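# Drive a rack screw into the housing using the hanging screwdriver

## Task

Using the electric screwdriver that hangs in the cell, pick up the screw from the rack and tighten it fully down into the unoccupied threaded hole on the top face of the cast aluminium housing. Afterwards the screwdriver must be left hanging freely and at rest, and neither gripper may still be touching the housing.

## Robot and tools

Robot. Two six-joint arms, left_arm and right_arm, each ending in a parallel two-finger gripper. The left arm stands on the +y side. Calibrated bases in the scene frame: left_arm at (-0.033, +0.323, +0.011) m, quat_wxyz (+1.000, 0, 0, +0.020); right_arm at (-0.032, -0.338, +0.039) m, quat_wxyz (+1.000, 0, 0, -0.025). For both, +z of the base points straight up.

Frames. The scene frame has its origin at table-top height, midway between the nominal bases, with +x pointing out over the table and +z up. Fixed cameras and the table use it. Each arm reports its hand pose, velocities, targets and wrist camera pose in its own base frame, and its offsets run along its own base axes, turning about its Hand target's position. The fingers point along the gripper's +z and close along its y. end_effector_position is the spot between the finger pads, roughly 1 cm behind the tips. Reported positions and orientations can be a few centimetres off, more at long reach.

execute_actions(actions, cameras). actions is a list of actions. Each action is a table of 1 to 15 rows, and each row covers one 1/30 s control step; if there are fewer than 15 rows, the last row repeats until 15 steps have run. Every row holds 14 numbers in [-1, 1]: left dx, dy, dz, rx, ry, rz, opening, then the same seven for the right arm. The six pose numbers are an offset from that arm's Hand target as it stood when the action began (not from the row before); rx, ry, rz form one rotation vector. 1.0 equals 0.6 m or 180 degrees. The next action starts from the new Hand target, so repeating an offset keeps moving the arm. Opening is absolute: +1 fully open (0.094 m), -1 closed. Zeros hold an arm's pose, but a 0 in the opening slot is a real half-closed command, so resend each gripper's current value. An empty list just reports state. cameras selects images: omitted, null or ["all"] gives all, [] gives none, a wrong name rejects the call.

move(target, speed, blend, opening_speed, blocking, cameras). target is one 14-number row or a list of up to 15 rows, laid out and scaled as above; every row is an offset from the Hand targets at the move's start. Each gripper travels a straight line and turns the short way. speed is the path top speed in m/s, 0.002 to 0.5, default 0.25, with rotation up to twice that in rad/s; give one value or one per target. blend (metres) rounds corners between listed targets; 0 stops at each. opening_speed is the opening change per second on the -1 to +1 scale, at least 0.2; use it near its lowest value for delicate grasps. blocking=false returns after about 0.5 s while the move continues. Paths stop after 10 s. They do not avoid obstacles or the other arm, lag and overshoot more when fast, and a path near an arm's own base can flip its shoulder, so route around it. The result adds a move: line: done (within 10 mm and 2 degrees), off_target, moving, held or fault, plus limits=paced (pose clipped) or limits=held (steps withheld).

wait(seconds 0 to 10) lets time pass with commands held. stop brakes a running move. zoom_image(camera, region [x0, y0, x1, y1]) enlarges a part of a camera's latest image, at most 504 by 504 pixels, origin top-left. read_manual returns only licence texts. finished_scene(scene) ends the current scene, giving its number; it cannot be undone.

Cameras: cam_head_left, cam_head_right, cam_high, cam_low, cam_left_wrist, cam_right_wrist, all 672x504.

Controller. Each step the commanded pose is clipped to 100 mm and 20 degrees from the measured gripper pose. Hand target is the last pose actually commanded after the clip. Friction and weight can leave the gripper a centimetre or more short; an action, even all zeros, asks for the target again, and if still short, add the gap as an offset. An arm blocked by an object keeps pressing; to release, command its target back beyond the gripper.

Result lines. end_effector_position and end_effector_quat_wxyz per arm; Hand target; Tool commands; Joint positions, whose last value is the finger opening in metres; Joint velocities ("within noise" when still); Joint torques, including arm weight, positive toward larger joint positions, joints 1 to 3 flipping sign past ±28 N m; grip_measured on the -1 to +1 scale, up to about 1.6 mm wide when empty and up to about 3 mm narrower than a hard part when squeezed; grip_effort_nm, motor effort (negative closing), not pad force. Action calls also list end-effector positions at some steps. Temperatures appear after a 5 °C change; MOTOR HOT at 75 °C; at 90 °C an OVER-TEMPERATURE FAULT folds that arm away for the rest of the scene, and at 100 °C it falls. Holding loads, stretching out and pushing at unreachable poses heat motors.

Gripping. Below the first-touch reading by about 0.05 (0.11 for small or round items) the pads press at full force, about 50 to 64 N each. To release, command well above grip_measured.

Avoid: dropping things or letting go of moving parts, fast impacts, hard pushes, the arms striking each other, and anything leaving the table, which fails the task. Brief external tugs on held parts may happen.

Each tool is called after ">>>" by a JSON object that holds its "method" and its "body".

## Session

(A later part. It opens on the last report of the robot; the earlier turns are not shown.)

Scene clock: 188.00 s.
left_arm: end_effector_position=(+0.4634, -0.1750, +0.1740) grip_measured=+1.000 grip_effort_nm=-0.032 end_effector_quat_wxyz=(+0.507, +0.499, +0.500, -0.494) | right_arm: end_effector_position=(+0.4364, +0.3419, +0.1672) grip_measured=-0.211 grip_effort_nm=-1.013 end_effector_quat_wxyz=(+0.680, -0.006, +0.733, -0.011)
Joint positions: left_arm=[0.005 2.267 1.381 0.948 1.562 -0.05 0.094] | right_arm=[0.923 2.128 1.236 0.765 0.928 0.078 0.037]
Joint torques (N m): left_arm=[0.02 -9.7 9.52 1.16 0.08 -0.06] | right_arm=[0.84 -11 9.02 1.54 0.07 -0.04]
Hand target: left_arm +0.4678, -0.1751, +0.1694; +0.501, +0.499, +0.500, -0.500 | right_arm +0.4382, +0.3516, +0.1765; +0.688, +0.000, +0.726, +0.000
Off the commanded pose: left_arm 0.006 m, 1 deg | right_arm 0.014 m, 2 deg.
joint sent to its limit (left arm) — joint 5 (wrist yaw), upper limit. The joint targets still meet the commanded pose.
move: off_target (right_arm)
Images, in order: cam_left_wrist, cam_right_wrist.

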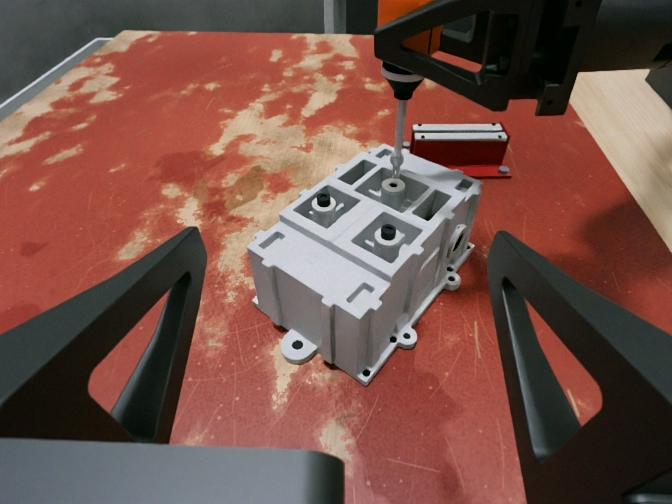

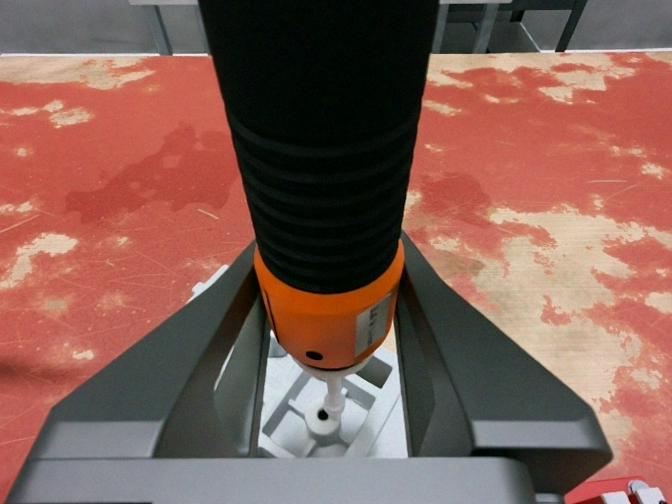

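>>> {"method": "move", "body": {"target": [0,0,0,0,0,0,1,0.0,0.009,0.012,0.005,-0.004,0,-0.35], "speed": 0.05, "cameras": ["cam_left_wrist","cam_right_wrist"]}}

>>> {"method": "zoom_image", "body": {"camera": "cam_left_wrist", "region": [340, 100, 440, 210]}}

>>> {"method": "zoom_image", "body": {"camera": "cam_right_wrist", "region": [280, 360, 390, 460]}}

Scene clock: 207.30 s.
left_arm: end_effector_position=(+0.4634, -0.1750, +0.1740) grip_measured=+1.000 grip_effort_nm=-0.027 end_effector_quat_wxyz=(+0.506, +0.499, +0.500, -0.494) | right_arm: end_effector_position=(+0.4368, +0.3477, +0.1784) grip_measured=-0.211 grip_effort_nm=-1.013 end_effector_quat_wxyz=(+0.687, +0.003, +0.727, -0.002)
Joint positions: left_arm=[0.005 2.267 1.381 0.948 1.562 -0.051 0.094] | right_arm=[0.93 2.128 1.264 0.767 0.934 0.079 0.037]
Joint torques (N m): left_arm=[0.01 -9.7 9.52 1.16 0.09 -0.06] | right_arm=[0.85 -10.66 8.7 1.51 0.08 -0.05]
Hand target: left_arm +0.4678, -0.1751, +0.1694; +0.501, +0.499, +0.500, -0.500 | right_arm +0.4381, +0.3570, +0.1836; +0.693, +0.006, +0.721, +0.006
Off the commanded pose: left_arm 0.006 m, 1 deg | right_arm 0.011 m, 1 deg.
joint sent to its limit (left arm) — joint 5 (wrist yaw), upper limit. The joint targets still meet the commanded pose.
move: off_target (right_arm)
Images, in order: cam_left_wrist, cam_right_wrist.

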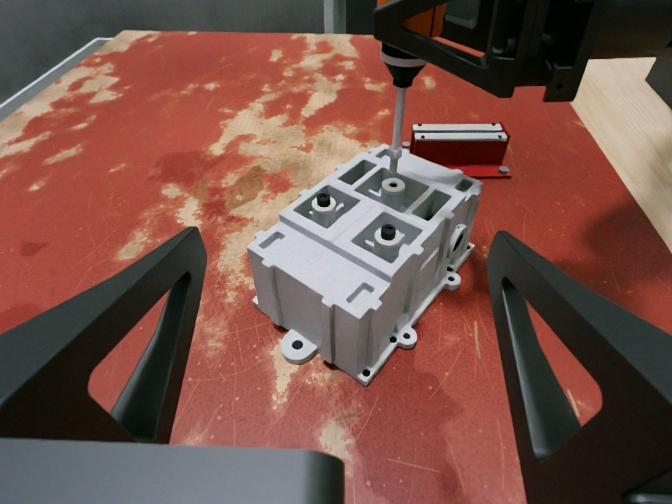

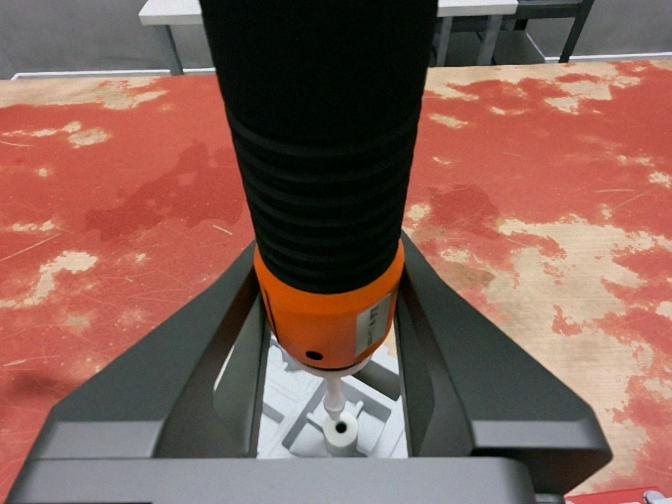

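Scaled by 4.582 from the camera's 672x504 image, which has a finer 960x720 frame.

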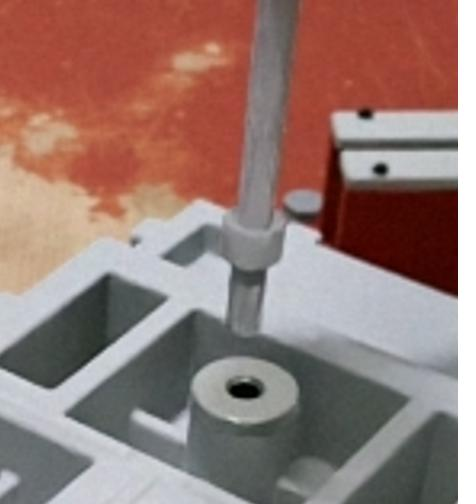

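Scaled by 4.582 from the camera's 672x504 image, which has a finer 960x720 frame.

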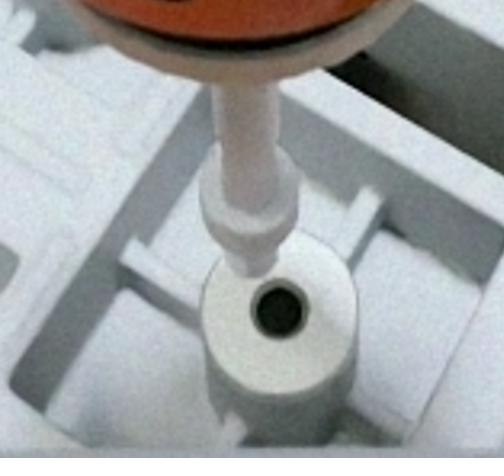

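>>> {"method": "move", "body": {"target": [0,0,0,0,0,0,1,-0.002,-0.011,-0.008,0,0,0,-0.35], "speed": 0.05, "cameras": ["cam_left_wrist","cam_right_wrist"]}}

>>> {"method": "zoom_image", "body": {"camera": "cam_left_wrist", "region": [340, 100, 440, 210]}}

>>> {"method": "zoom_image", "body": {"camera": "cam_right_wrist", "region": [280, 360, 390, 460]}}

Scene clock: 223.70 s.
left_arm: end_effector_position=(+0.4634, -0.1750, +0.1740) grip_measured=+1.000 grip_effort_nm=-0.027 end_effector_quat_wxyz=(+0.506, +0.499, +0.500, -0.494) | right_arm: end_effector_position=(+0.4371, +0.3478, +0.1828) grip_measured=-0.212 grip_effort_nm=-1.009 end_effector_quat_wxyz=(+0.692, +0.010, +0.722, +0.005)
Joint positions: left_arm=[0.005 2.267 1.381 0.948 1.562 -0.051 0.094] | right_arm=[0.93 2.128 1.264 0.792 0.936 0.079 0.037]
Joint torques (N m): left_arm=[0.03 -9.73 9.52 1.16 0.07 -0.05] | right_arm=[0.18 -11.07 5.74 1.56 0 -0.06]
Hand target: left_arm +0.4678, -0.1751, +0.1694; +0.501, +0.499, +0.500, -0.500 | right_arm +0.4369, +0.3504, +0.1788; +0.693, +0.006, +0.721, +0.006
Off the commanded pose: left_arm 0.006 m, 1 deg | right_arm 0.005 m, 1 deg.
joint sent to its limit (left arm) — joint 5 (wrist yaw), upper limit. The joint targets still meet the commanded pose.
move: done
Images, in order: cam_left_wrist, cam_right_wrist.

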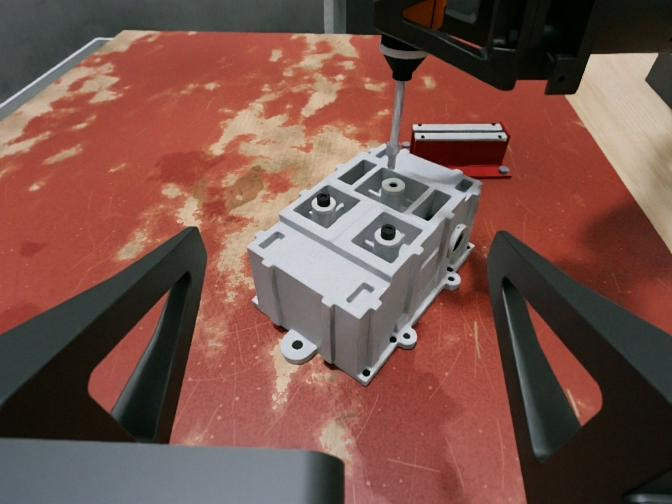

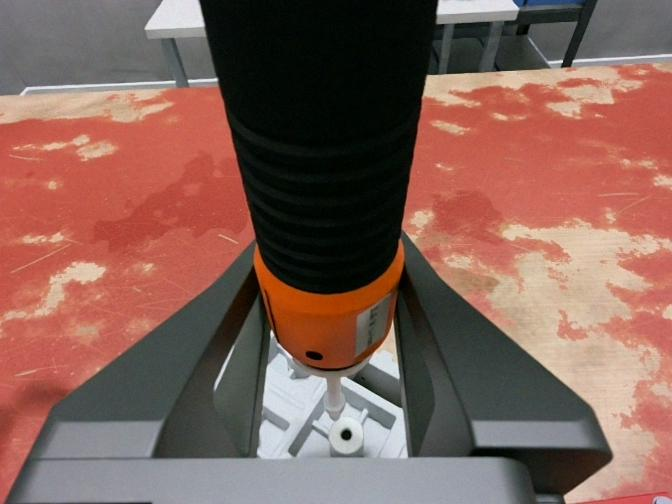

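Scaled by 4.582 from the camera's 672x504 image, which has a finer 960x720 frame.

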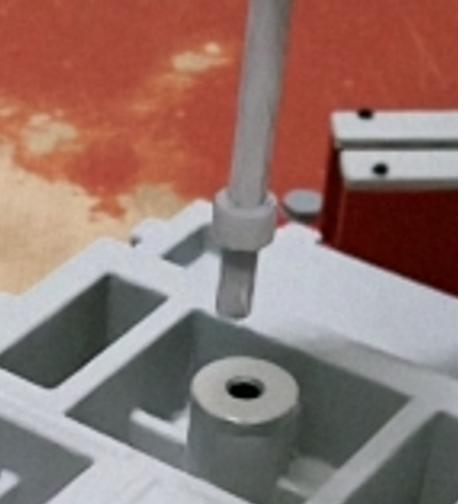

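Scaled by 4.582 from the camera's 672x504 image, which has a finer 960x720 frame.

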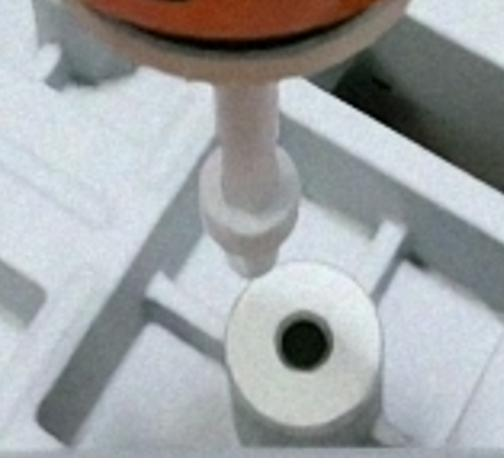

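>>> {"method": "move", "body": {"target": [0,0,0,0,0,0,1,-0.002,-0.007,-0.017,-0.006,0.004,0,-0.35], "speed": 0.05, "cameras": ["cam_left_wrist","cam_right_wrist"]}}

>>> {"method": "zoom_image", "body": {"camera": "cam_left_wrist", "region": [340, 100, 440, 210]}}

>>> {"method": "zoom_image", "body": {"camera": "cam_right_wrist", "region": [280, 360, 390, 460]}}

Scene clock: 239.17 s.
left_arm: end_effector_position=(+0.4634, -0.1750, +0.1740) grip_measured=+1.000 grip_effort_nm=-0.027 end_effector_quat_wxyz=(+0.506, +0.499, +0.501, -0.494) | right_arm: end_effector_position=(+0.4358, +0.3462, +0.1792) grip_measured=-0.211 grip_effort_nm=-1.004 end_effector_quat_wxyz=(+0.691, +0.009, +0.723, +0.004)
Joint positions: left_arm=[0.005 2.267 1.381 0.948 1.562 -0.051 0.094] | right_arm=[0.93 2.128 1.251 0.801 0.936 0.079 0.037]
Joint torques (N m): left_arm=[0.03 -9.7 9.51 1.16 0.07 -0.05] | right_arm=[-0.16 -10.99 4.57 1.53 -0.05 -0.09]
Hand target: left_arm +0.4678, -0.1751, +0.1694; +0.501, +0.499, +0.500, -0.500 | right_arm +0.4358, +0.3462, +0.1687; +0.688, -0.001, +0.726, -0.001
Off the commanded pose: left_arm 0.006 m, 1 deg | right_arm 0.011 m, 1 deg.
joint sent to its limit (left arm) — joint 5 (wrist yaw), upper limit. The joint targets still meet the commanded pose.
move: off_target (right_arm)
Images, in order: cam_left_wrist, cam_right_wrist.

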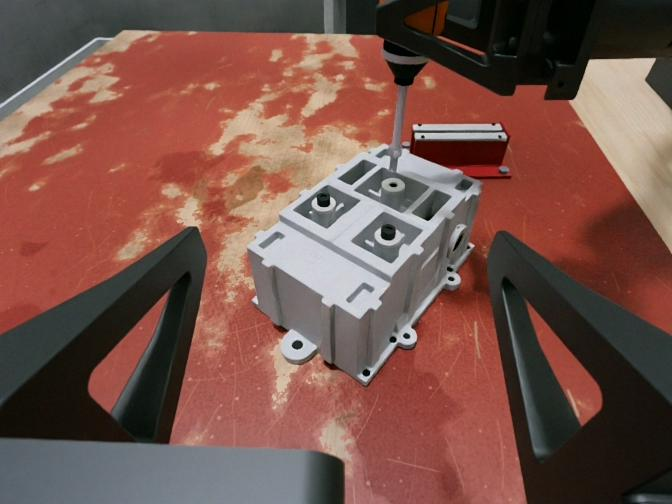

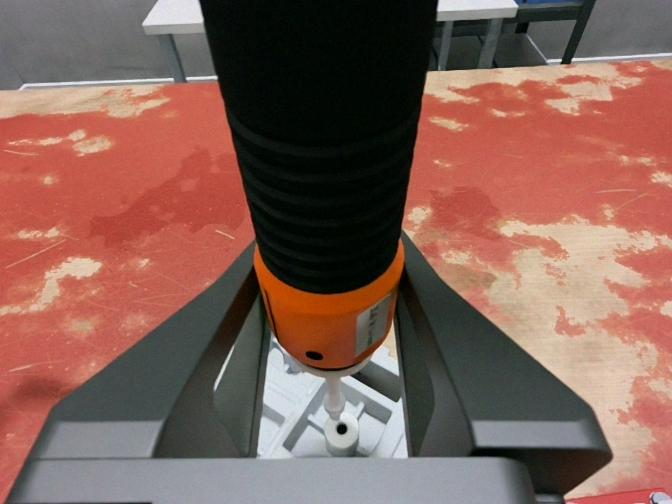

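Scaled by 4.582 from the camera's 672x504 image, which has a finer 960x720 frame.

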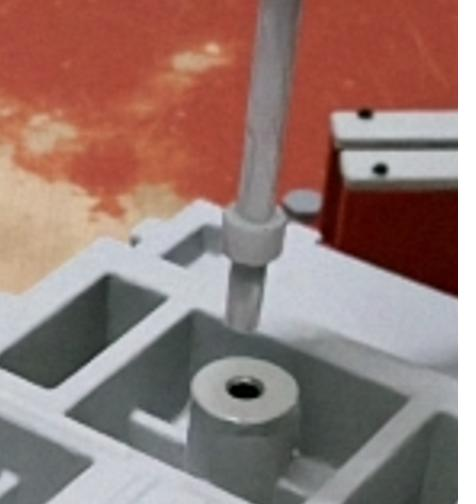

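Scaled by 4.582 from the camera's 672x504 image, which has a finer 960x720 frame.

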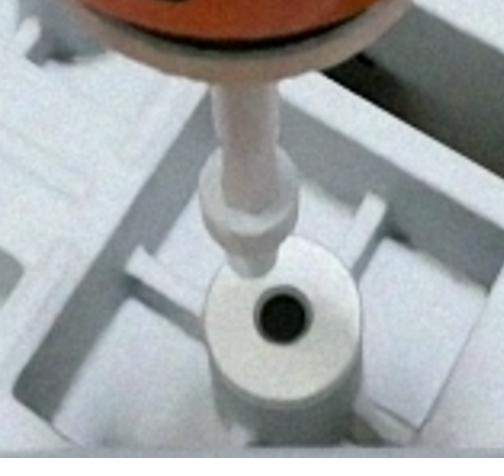

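>>> {"method": "move", "body": {"target": [0,0,0,0,0,0,1,-0.001,-0.006,-0.015,-0.004,0.001,0,-0.35], "speed": 0.05, "cameras": ["cam_left_wrist","cam_right_wrist"]}}

>>> {"method": "zoom_image", "body": {"camera": "cam_left_wrist", "region": [340, 100, 440, 210]}}

>>> {"method": "zoom_image", "body": {"camera": "cam_right_wrist", "region": [280, 360, 390, 460]}}

Scene clock: 250.73 s.
left_arm: end_effector_position=(+0.4634, -0.1750, +0.1740) grip_measured=+1.000 grip_effort_nm=-0.027 end_effector_quat_wxyz=(+0.506, +0.499, +0.501, -0.494) | right_arm: end_effector_position=(+0.4353, +0.3421, +0.1704) grip_measured=-0.211 grip_effort_nm=-1.009 end_effector_quat_wxyz=(+0.690, +0.008, +0.724, +0.000)
Joint positions: left_arm=[0.005 2.267 1.381 0.948 1.562 -0.051 0.094] | right_arm=[0.926 2.138 1.227 0.831 0.936 0.075 0.037]
Joint torques (N m): left_arm=[-0.01 -9.7 9.51 1.16 0.07 -0.07] | right_arm=[-0.27 -10.88 4.82 1.54 -0.06 -0.15]
Hand target: left_arm +0.4678, -0.1751, +0.1694; +0.501, +0.499, +0.500, -0.500 | right_arm +0.4352, +0.3426, +0.1595; +0.687, -0.005, +0.727, -0.006
Off the commanded pose: left_arm 0.006 m, 1 deg | right_arm 0.011 m, 2 deg.
joint sent to its limit (left arm) — joint 5 (wrist yaw), upper limit. The joint targets still meet the commanded pose.
move: off_target (right_arm)
Images, in order: cam_left_wrist, cam_right_wrist.

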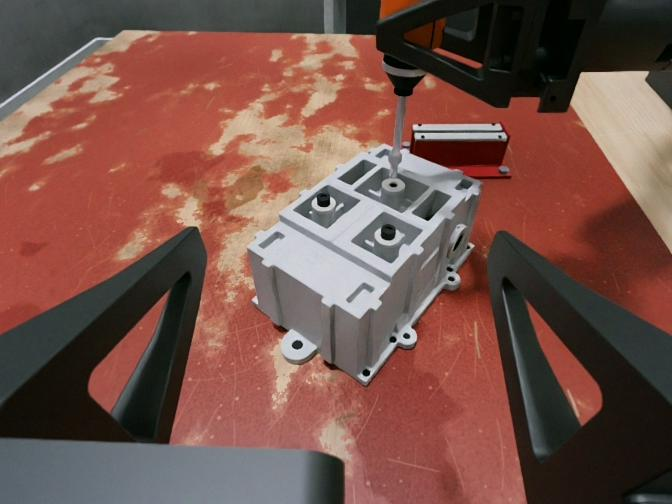

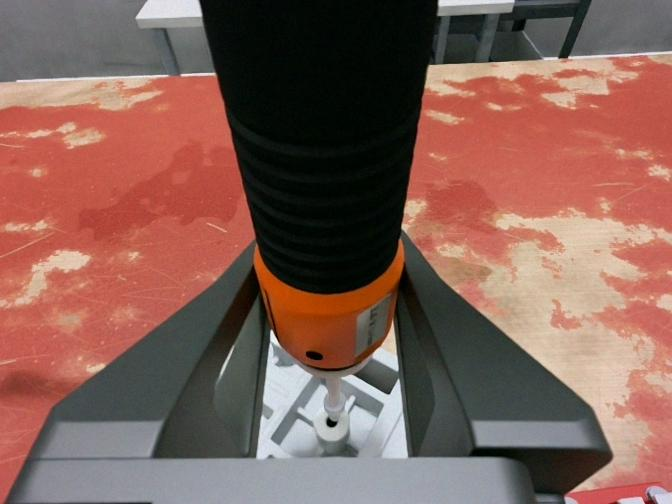

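Scaled by 4.582 from the camera's 672x504 image, which has a finer 960x720 frame.

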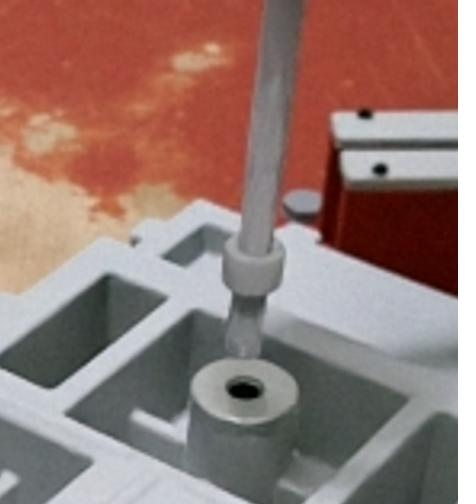

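Scaled by 4.582 from the camera's 672x504 image, which has a finer 960x720 frame.

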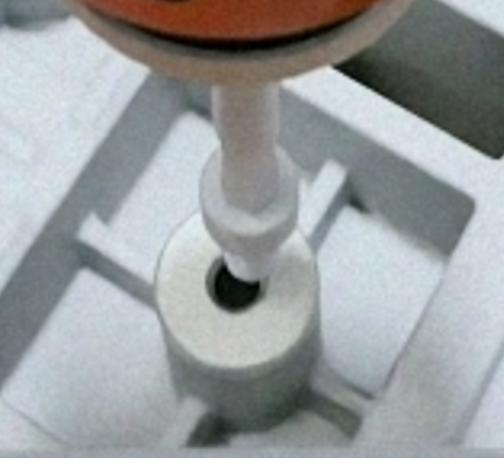

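>>> {"method": "move", "body": {"target": [0,0,0,0,0,0,1,0,0.007,-0.009,0,0.001,0,-0.35], "speed": 0.05, "cameras": ["cam_left_wrist","cam_right_wrist"]}}

>>> {"method": "zoom_image", "body": {"camera": "cam_left_wrist", "region": [340, 100, 440, 210]}}

>>> {"method": "zoom_image", "body": {"camera": "cam_right_wrist", "region": [280, 360, 390, 460]}}

Scene clock: 267.47 s.
left_arm: end_effector_position=(+0.4634, -0.1750, +0.1740) grip_measured=+1.000 grip_effort_nm=-0.032 end_effector_quat_wxyz=(+0.506, +0.499, +0.501, -0.494) | right_arm: end_effector_position=(+0.4359, +0.3428, +0.1643) grip_measured=-0.211 grip_effort_nm=-1.009 end_effector_quat_wxyz=(+0.689, +0.007, +0.725, -0.001)
Joint positions: left_arm=[0.005 2.267 1.381 0.948 1.562 -0.051 0.094] | right_arm=[0.926 2.154 1.227 0.842 0.936 0.075 0.037]
Joint torques (N m): left_arm=[0.01 -9.7 9.48 1.16 0.08 -0.06] | right_arm=[0.4 -10.51 5.65 1.45 -0.01 -0.08]
Heat: left arm: 41 °C; right arm: 40 °C.
Hand target: left_arm +0.4678, -0.1751, +0.1694; +0.501, +0.499, +0.500, -0.500 | right_arm +0.4352, +0.3468, +0.1543; +0.686, -0.005, +0.728, -0.006
Off the commanded pose: left_arm 0.006 m, 1 deg | right_arm 0.011 m, 2 deg.
joint sent to its limit (left arm) — joint 5 (wrist yaw), upper limit. The joint targets still meet the commanded pose.
move: off_target (right_arm)
Images, in order: cam_left_wrist, cam_right_wrist.

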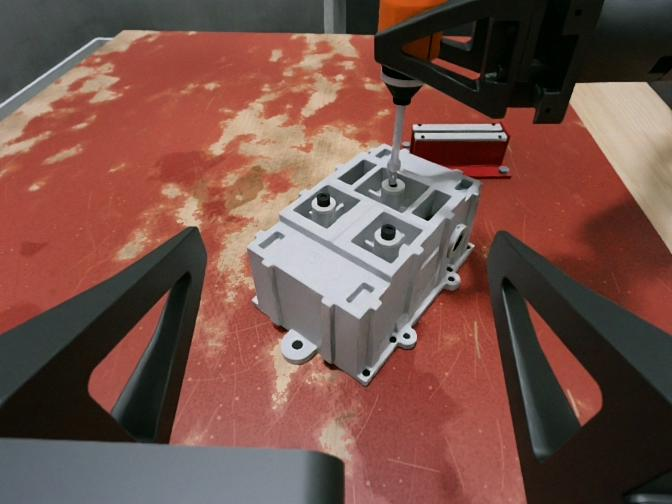

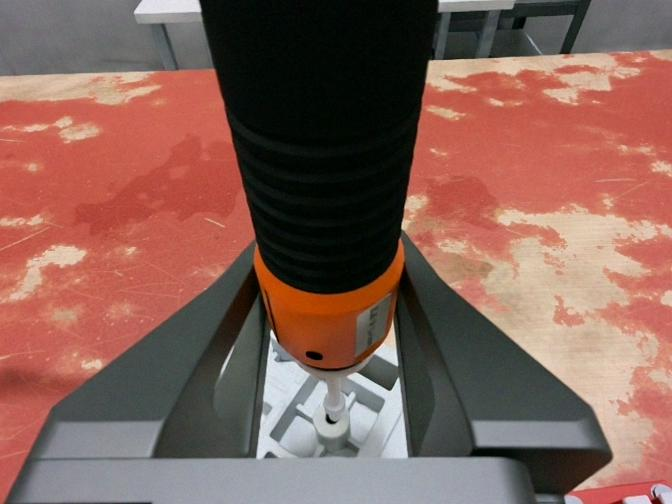

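Scaled by 4.582 from the camera's 672x504 image, which has a finer 960x720 frame.

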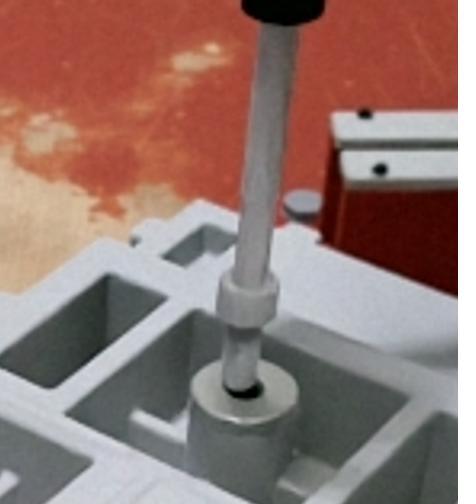

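Scaled by 4.582 from the camera's 672x504 image, which has a finer 960x720 frame.

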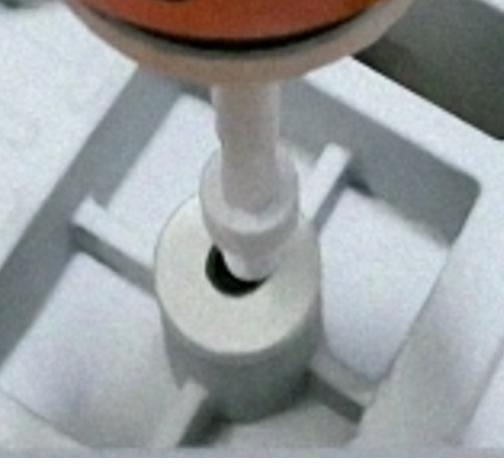

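>>> {"method": "move", "body": {"target": [0,0,0,0,0,0,1,-0.001,0.0045,0.002,0.001,0,0,-0.35], "speed": 0.05, "cameras": ["cam_left_wrist","cam_right_wrist"]}}

>>> {"method": "zoom_image", "body": {"camera": "cam_left_wrist", "region": [340, 100, 440, 210]}}

>>> {"method": "zoom_image", "body": {"camera": "cam_right_wrist", "region": [280, 360, 390, 460]}}

Scene clock: 277.00 s.
left_arm: end_effector_position=(+0.4634, -0.1750, +0.1740) grip_measured=+1.000 grip_effort_nm=-0.027 end_effector_quat_wxyz=(+0.506, +0.499, +0.501, -0.494) | right_arm: end_effector_position=(+0.4359, +0.3428, +0.1644) grip_measured=-0.211 grip_effort_nm=-1.009 end_effector_quat_wxyz=(+0.689, +0.007, +0.724, -0.001)
Joint positions: left_arm=[0.005 2.267 1.381 0.948 1.562 -0.051 0.094] | right_arm=[0.926 2.154 1.227 0.842 0.936 0.075 0.037]
Joint torques (N m): left_arm=[-0.01 -9.7 9.55 1.16 0.08 -0.06] | right_arm=[0.83 -10.37 6.49 1.39 -0.01 -0.07]
Hand target: left_arm +0.4678, -0.1751, +0.1694; +0.501, +0.499, +0.500, -0.500 | right_arm +0.4346, +0.3495, +0.1555; +0.686, -0.004, +0.728, -0.005
Off the commanded pose: left_arm 0.006 m, 1 deg | right_arm 0.011 m, 1 deg.
joint sent to its limit (left arm) — joint 5 (wrist yaw), upper limit. The joint targets still meet the commanded pose.
move: off_target (right_arm)
Images, in order: cam_left_wrist, cam_right_wrist.

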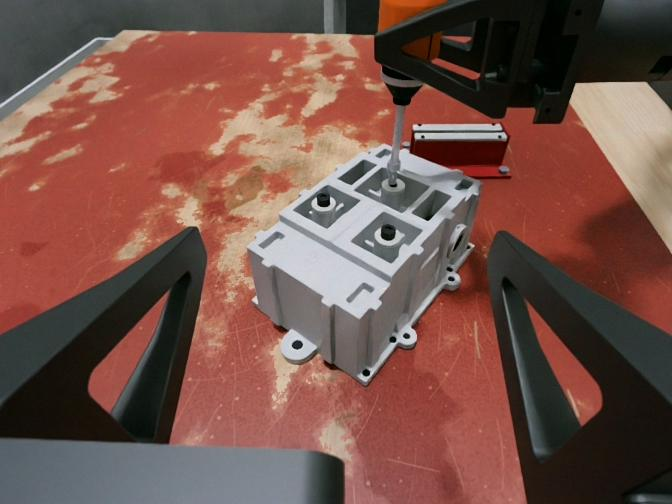

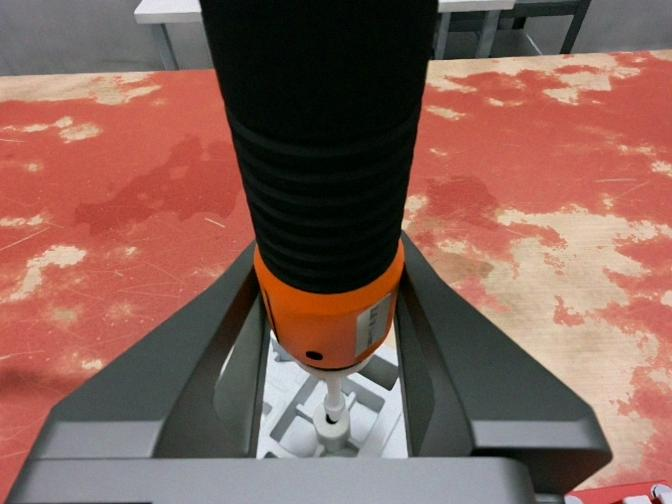

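Scaled by 4.582 from the camera's 672x504 image, which has a finer 960x720 frame.

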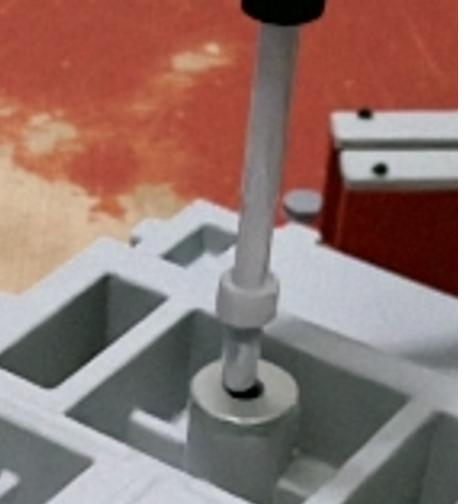

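Scaled by 4.582 from the camera's 672x504 image, which has a finer 960x720 frame.

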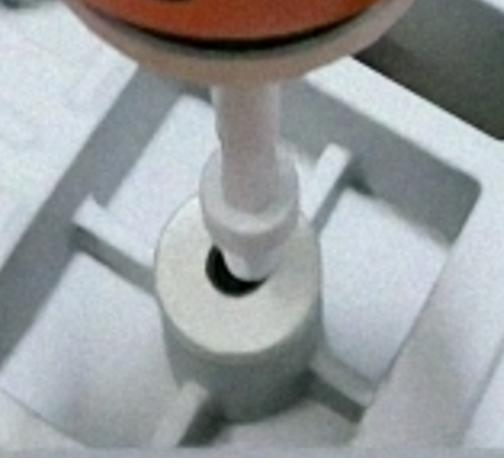

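>>> {"method": "move", "body": {"target": [0,0,0,0,0,0,1,0,0.006,0.001,0.001,0,0,-0.35], "speed": 0.05, "cameras": ["cam_left_wrist","cam_right_wrist"]}}

>>> {"method": "zoom_image", "body": {"camera": "cam_left_wrist", "region": [340, 100, 440, 210]}}

>>> {"method": "zoom_image", "body": {"camera": "cam_right_wrist", "region": [280, 360, 390, 460]}}

Scene clock: 285.67 s.
left_arm: end_effector_position=(+0.4634, -0.1750, +0.1740) grip_measured=+1.000 grip_effort_nm=-0.032 end_effector_quat_wxyz=(+0.506, +0.499, +0.501, -0.494) | right_arm: end_effector_position=(+0.4348, +0.3436, +0.1633) grip_measured=-0.211 grip_effort_nm=-1.009 end_effector_quat_wxyz=(+0.689, +0.006, +0.725, -0.002)
Joint positions: left_arm=[0.005 2.267 1.381 0.948 1.562 -0.051 0.094] | right_arm=[0.93 2.156 1.227 0.843 0.94 0.075 0.037]
Joint torques (N m): left_arm=[0.02 -9.7 9.51 1.16 0.08 -0.06] | right_arm=[1.13 -10.02 7.72 1.27 0.03 -0.05]
Hand target: left_arm +0.4678, -0.1751, +0.1694; +0.501, +0.499, +0.500, -0.500 | right_arm +0.4346, +0.3530, +0.1560; +0.686, -0.003, +0.728, -0.004
Off the commanded pose: left_arm 0.006 m, 1 deg | right_arm 0.012 m, 1 deg.
joint sent to its limit (left arm) — joint 5 (wrist yaw), upper limit. The joint targets still meet the commanded pose.
move: off_target (right_arm)
Images, in order: cam_left_wrist, cam_right_wrist.

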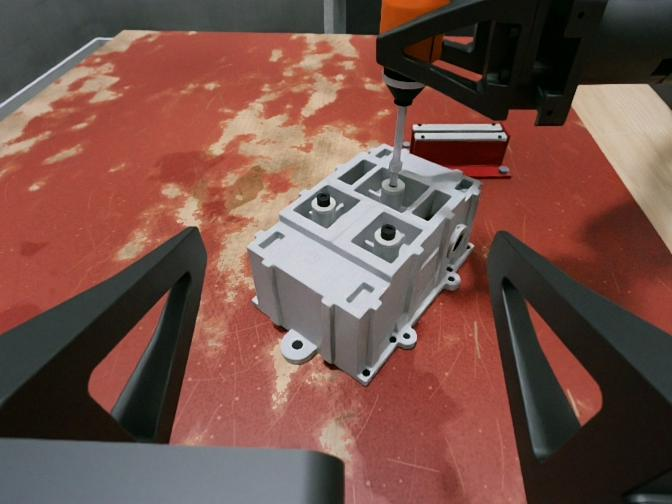

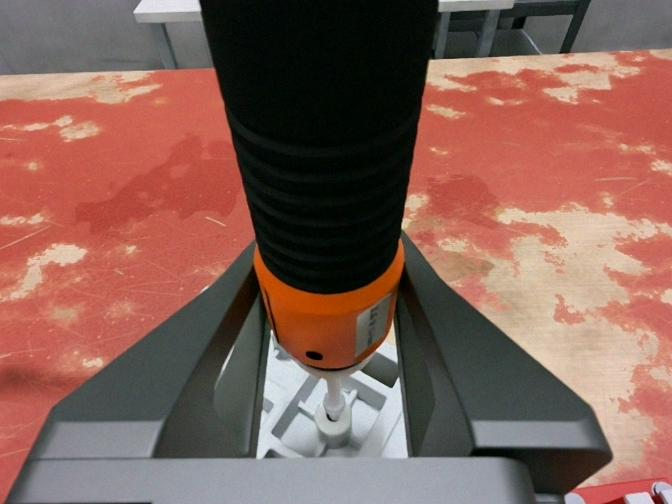

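Scaled by 4.582 from the camera's 672x504 image, which has a finer 960x720 frame.

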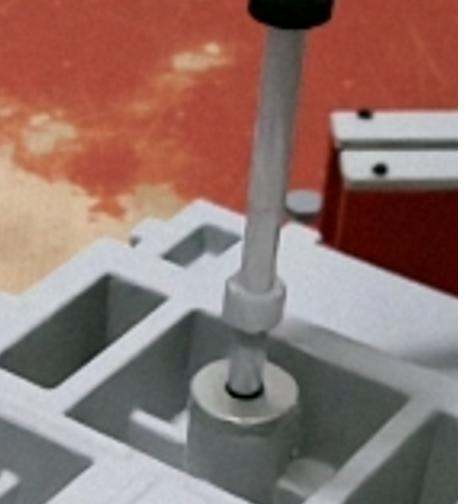

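Scaled by 4.582 from the camera's 672x504 image, which has a finer 960x720 frame.

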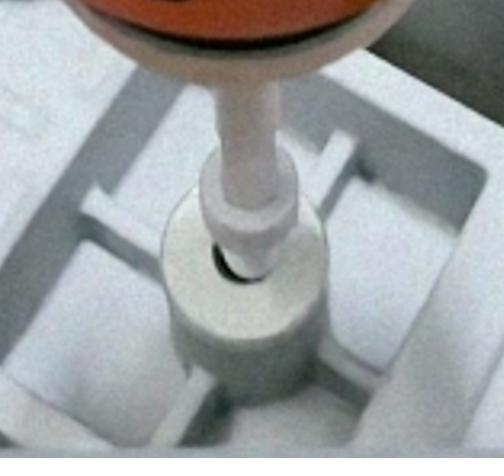

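>>> {"method": "move", "body": {"target": [0,0,0,0,0,0,1,0,0.004,-0.008,0.001,0.001,0,-0.35], "speed": 0.05, "cameras": ["cam_left_wrist","cam_right_wrist"]}}

>>> {"method": "zoom_image", "body": {"camera": "cam_left_wrist", "region": [340, 100, 440, 210]}}

>>> {"method": "zoom_image", "body": {"camera": "cam_right_wrist", "region": [280, 360, 390, 460]}}

Scene clock: 293.63 s.
left_arm: end_effector_position=(+0.4634, -0.1750, +0.1740) grip_measured=+1.000 grip_effort_nm=-0.027 end_effector_quat_wxyz=(+0.506, +0.499, +0.501, -0.494) | right_arm: end_effector_position=(+0.4349, +0.3444, +0.1621) grip_measured=-0.211 grip_effort_nm=-1.013 end_effector_quat_wxyz=(+0.690, +0.012, +0.723, -0.002)
Joint positions: left_arm=[0.005 2.267 1.381 0.948 1.562 -0.051 0.094] | right_arm=[0.932 2.167 1.234 0.852 0.95 0.079 0.037]
Joint torques (N m): left_arm=[0.02 -9.73 9.5 1.17 0.07 -0.06] | right_arm=[1.16 -9.88 7.56 1.25 -0.01 0.02]
Hand target: left_arm +0.4678, -0.1751, +0.1694; +0.501, +0.499, +0.500, -0.500 | right_arm +0.4345, +0.3556, +0.1513; +0.685, -0.002, +0.729, -0.002
Off the commanded pose: left_arm 0.006 m, 1 deg | right_arm 0.016 m, 2 deg.
joint sent to its limit (left arm) — joint 5 (wrist yaw), upper limit. The joint targets still meet the commanded pose.
move: off_target (right_arm)
Images, in order: cam_left_wrist, cam_right_wrist.

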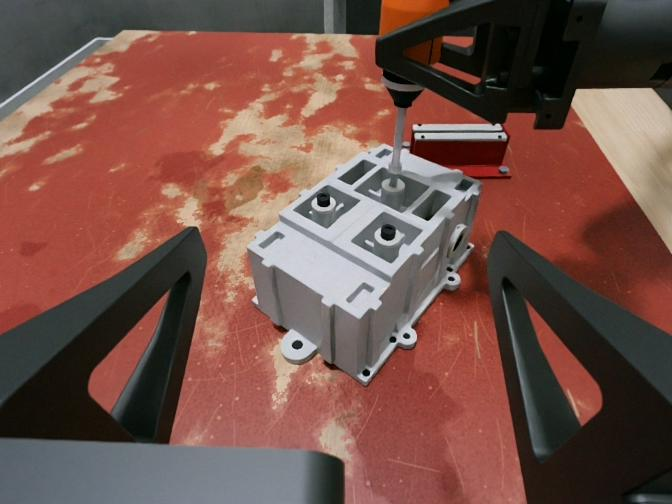

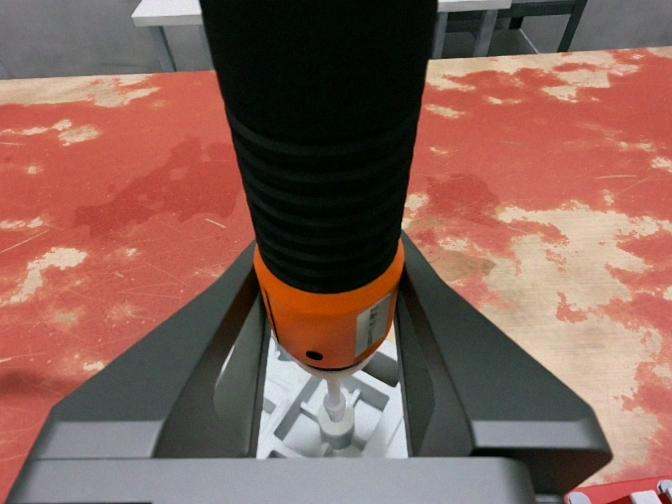

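Scaled by 4.582 from the camera's 672x504 image, which has a finer 960x720 frame.

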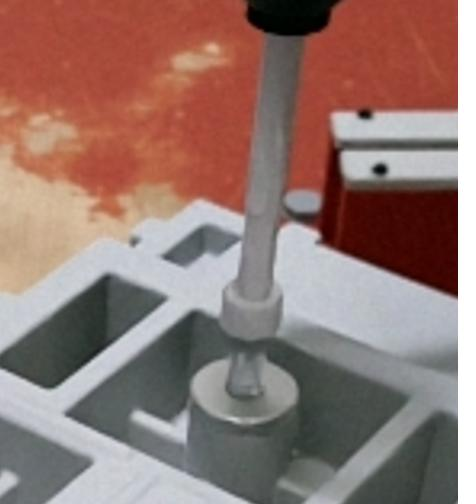

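Scaled by 4.582 from the camera's 672x504 image, which has a finer 960x720 frame.

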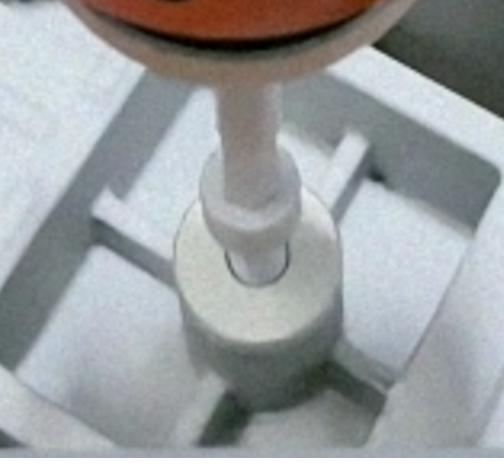

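>>> {"method": "move", "body": {"target": [0,0,0,0,0,0,1,0,0.0,-0.06,-0.006,0.01,0,-0.35], "speed": 0.05, "cameras": ["cam_left_wrist","cam_right_wrist"]}}

>>> {"method": "zoom_image", "body": {"camera": "cam_left_wrist", "region": [340, 100, 440, 210]}}

>>> {"method": "zoom_image", "body": {"camera": "cam_right_wrist", "region": [280, 360, 390, 460]}}

Scene clock: 302.03 s.
left_arm: end_effector_position=(+0.4634, -0.1750, +0.1740) grip_measured=+1.000 grip_effort_nm=-0.022 end_effector_quat_wxyz=(+0.506, +0.499, +0.501, -0.494) | right_arm: end_effector_position=(+0.4344, +0.3410, +0.1589) grip_measured=-0.212 grip_effort_nm=-1.013 end_effector_quat_wxyz=(+0.700, +0.040, +0.713, +0.001)
Joint positions: left_arm=[0.005 2.267 1.381 0.948 1.562 -0.052 0.094] | right_arm=[0.937 2.199 1.234 0.93 0.99 0.087 0.037]
Joint torques (N m): left_arm=[-0.01 -9.69 9.48 1.16 0.07 -0.06] | right_arm=[0.66 -7.42 4.88 0.78 -0.49 0.15]
Hand target: left_arm +0.4679, -0.1751, +0.1694; +0.501, +0.499, +0.500, -0.500 | right_arm +0.4345, +0.3556, +0.1153; +0.673, -0.008, +0.739, -0.009
Off the commanded pose: left_arm 0.006 m, 1 deg | right_arm 0.046 m, 7 deg.
joint sent to its limit (left arm) — joint 5 (wrist yaw), upper limit. The joint targets still meet the commanded pose.
move: off_target (right_arm)
Images, in order: cam_left_wrist, cam_right_wrist.

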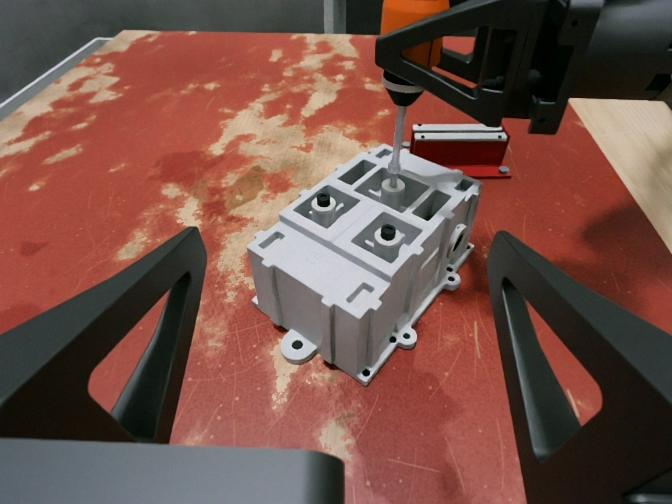

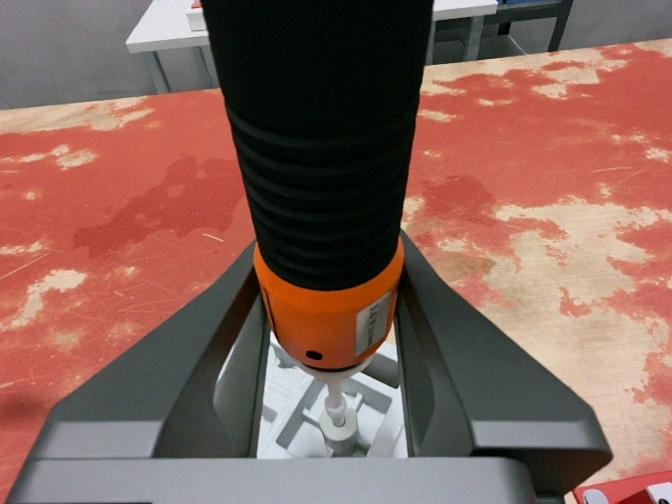

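Scaled by 4.582 from the camera's 672x504 image, which has a finer 960x720 frame.

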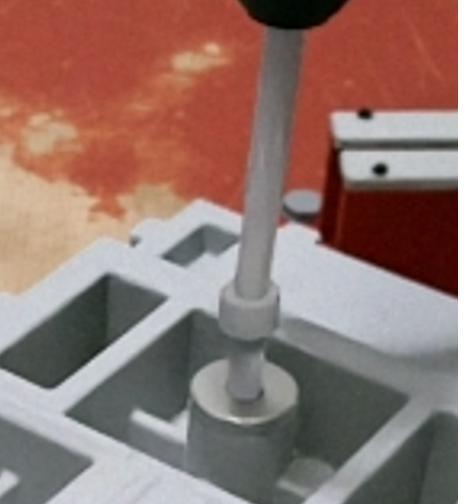

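Scaled by 4.582 from the camera's 672x504 image, which has a finer 960x720 frame.

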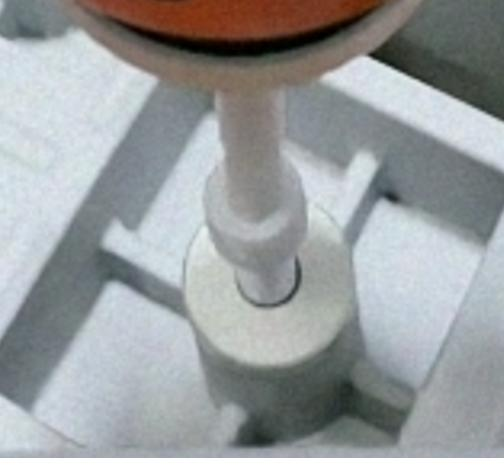

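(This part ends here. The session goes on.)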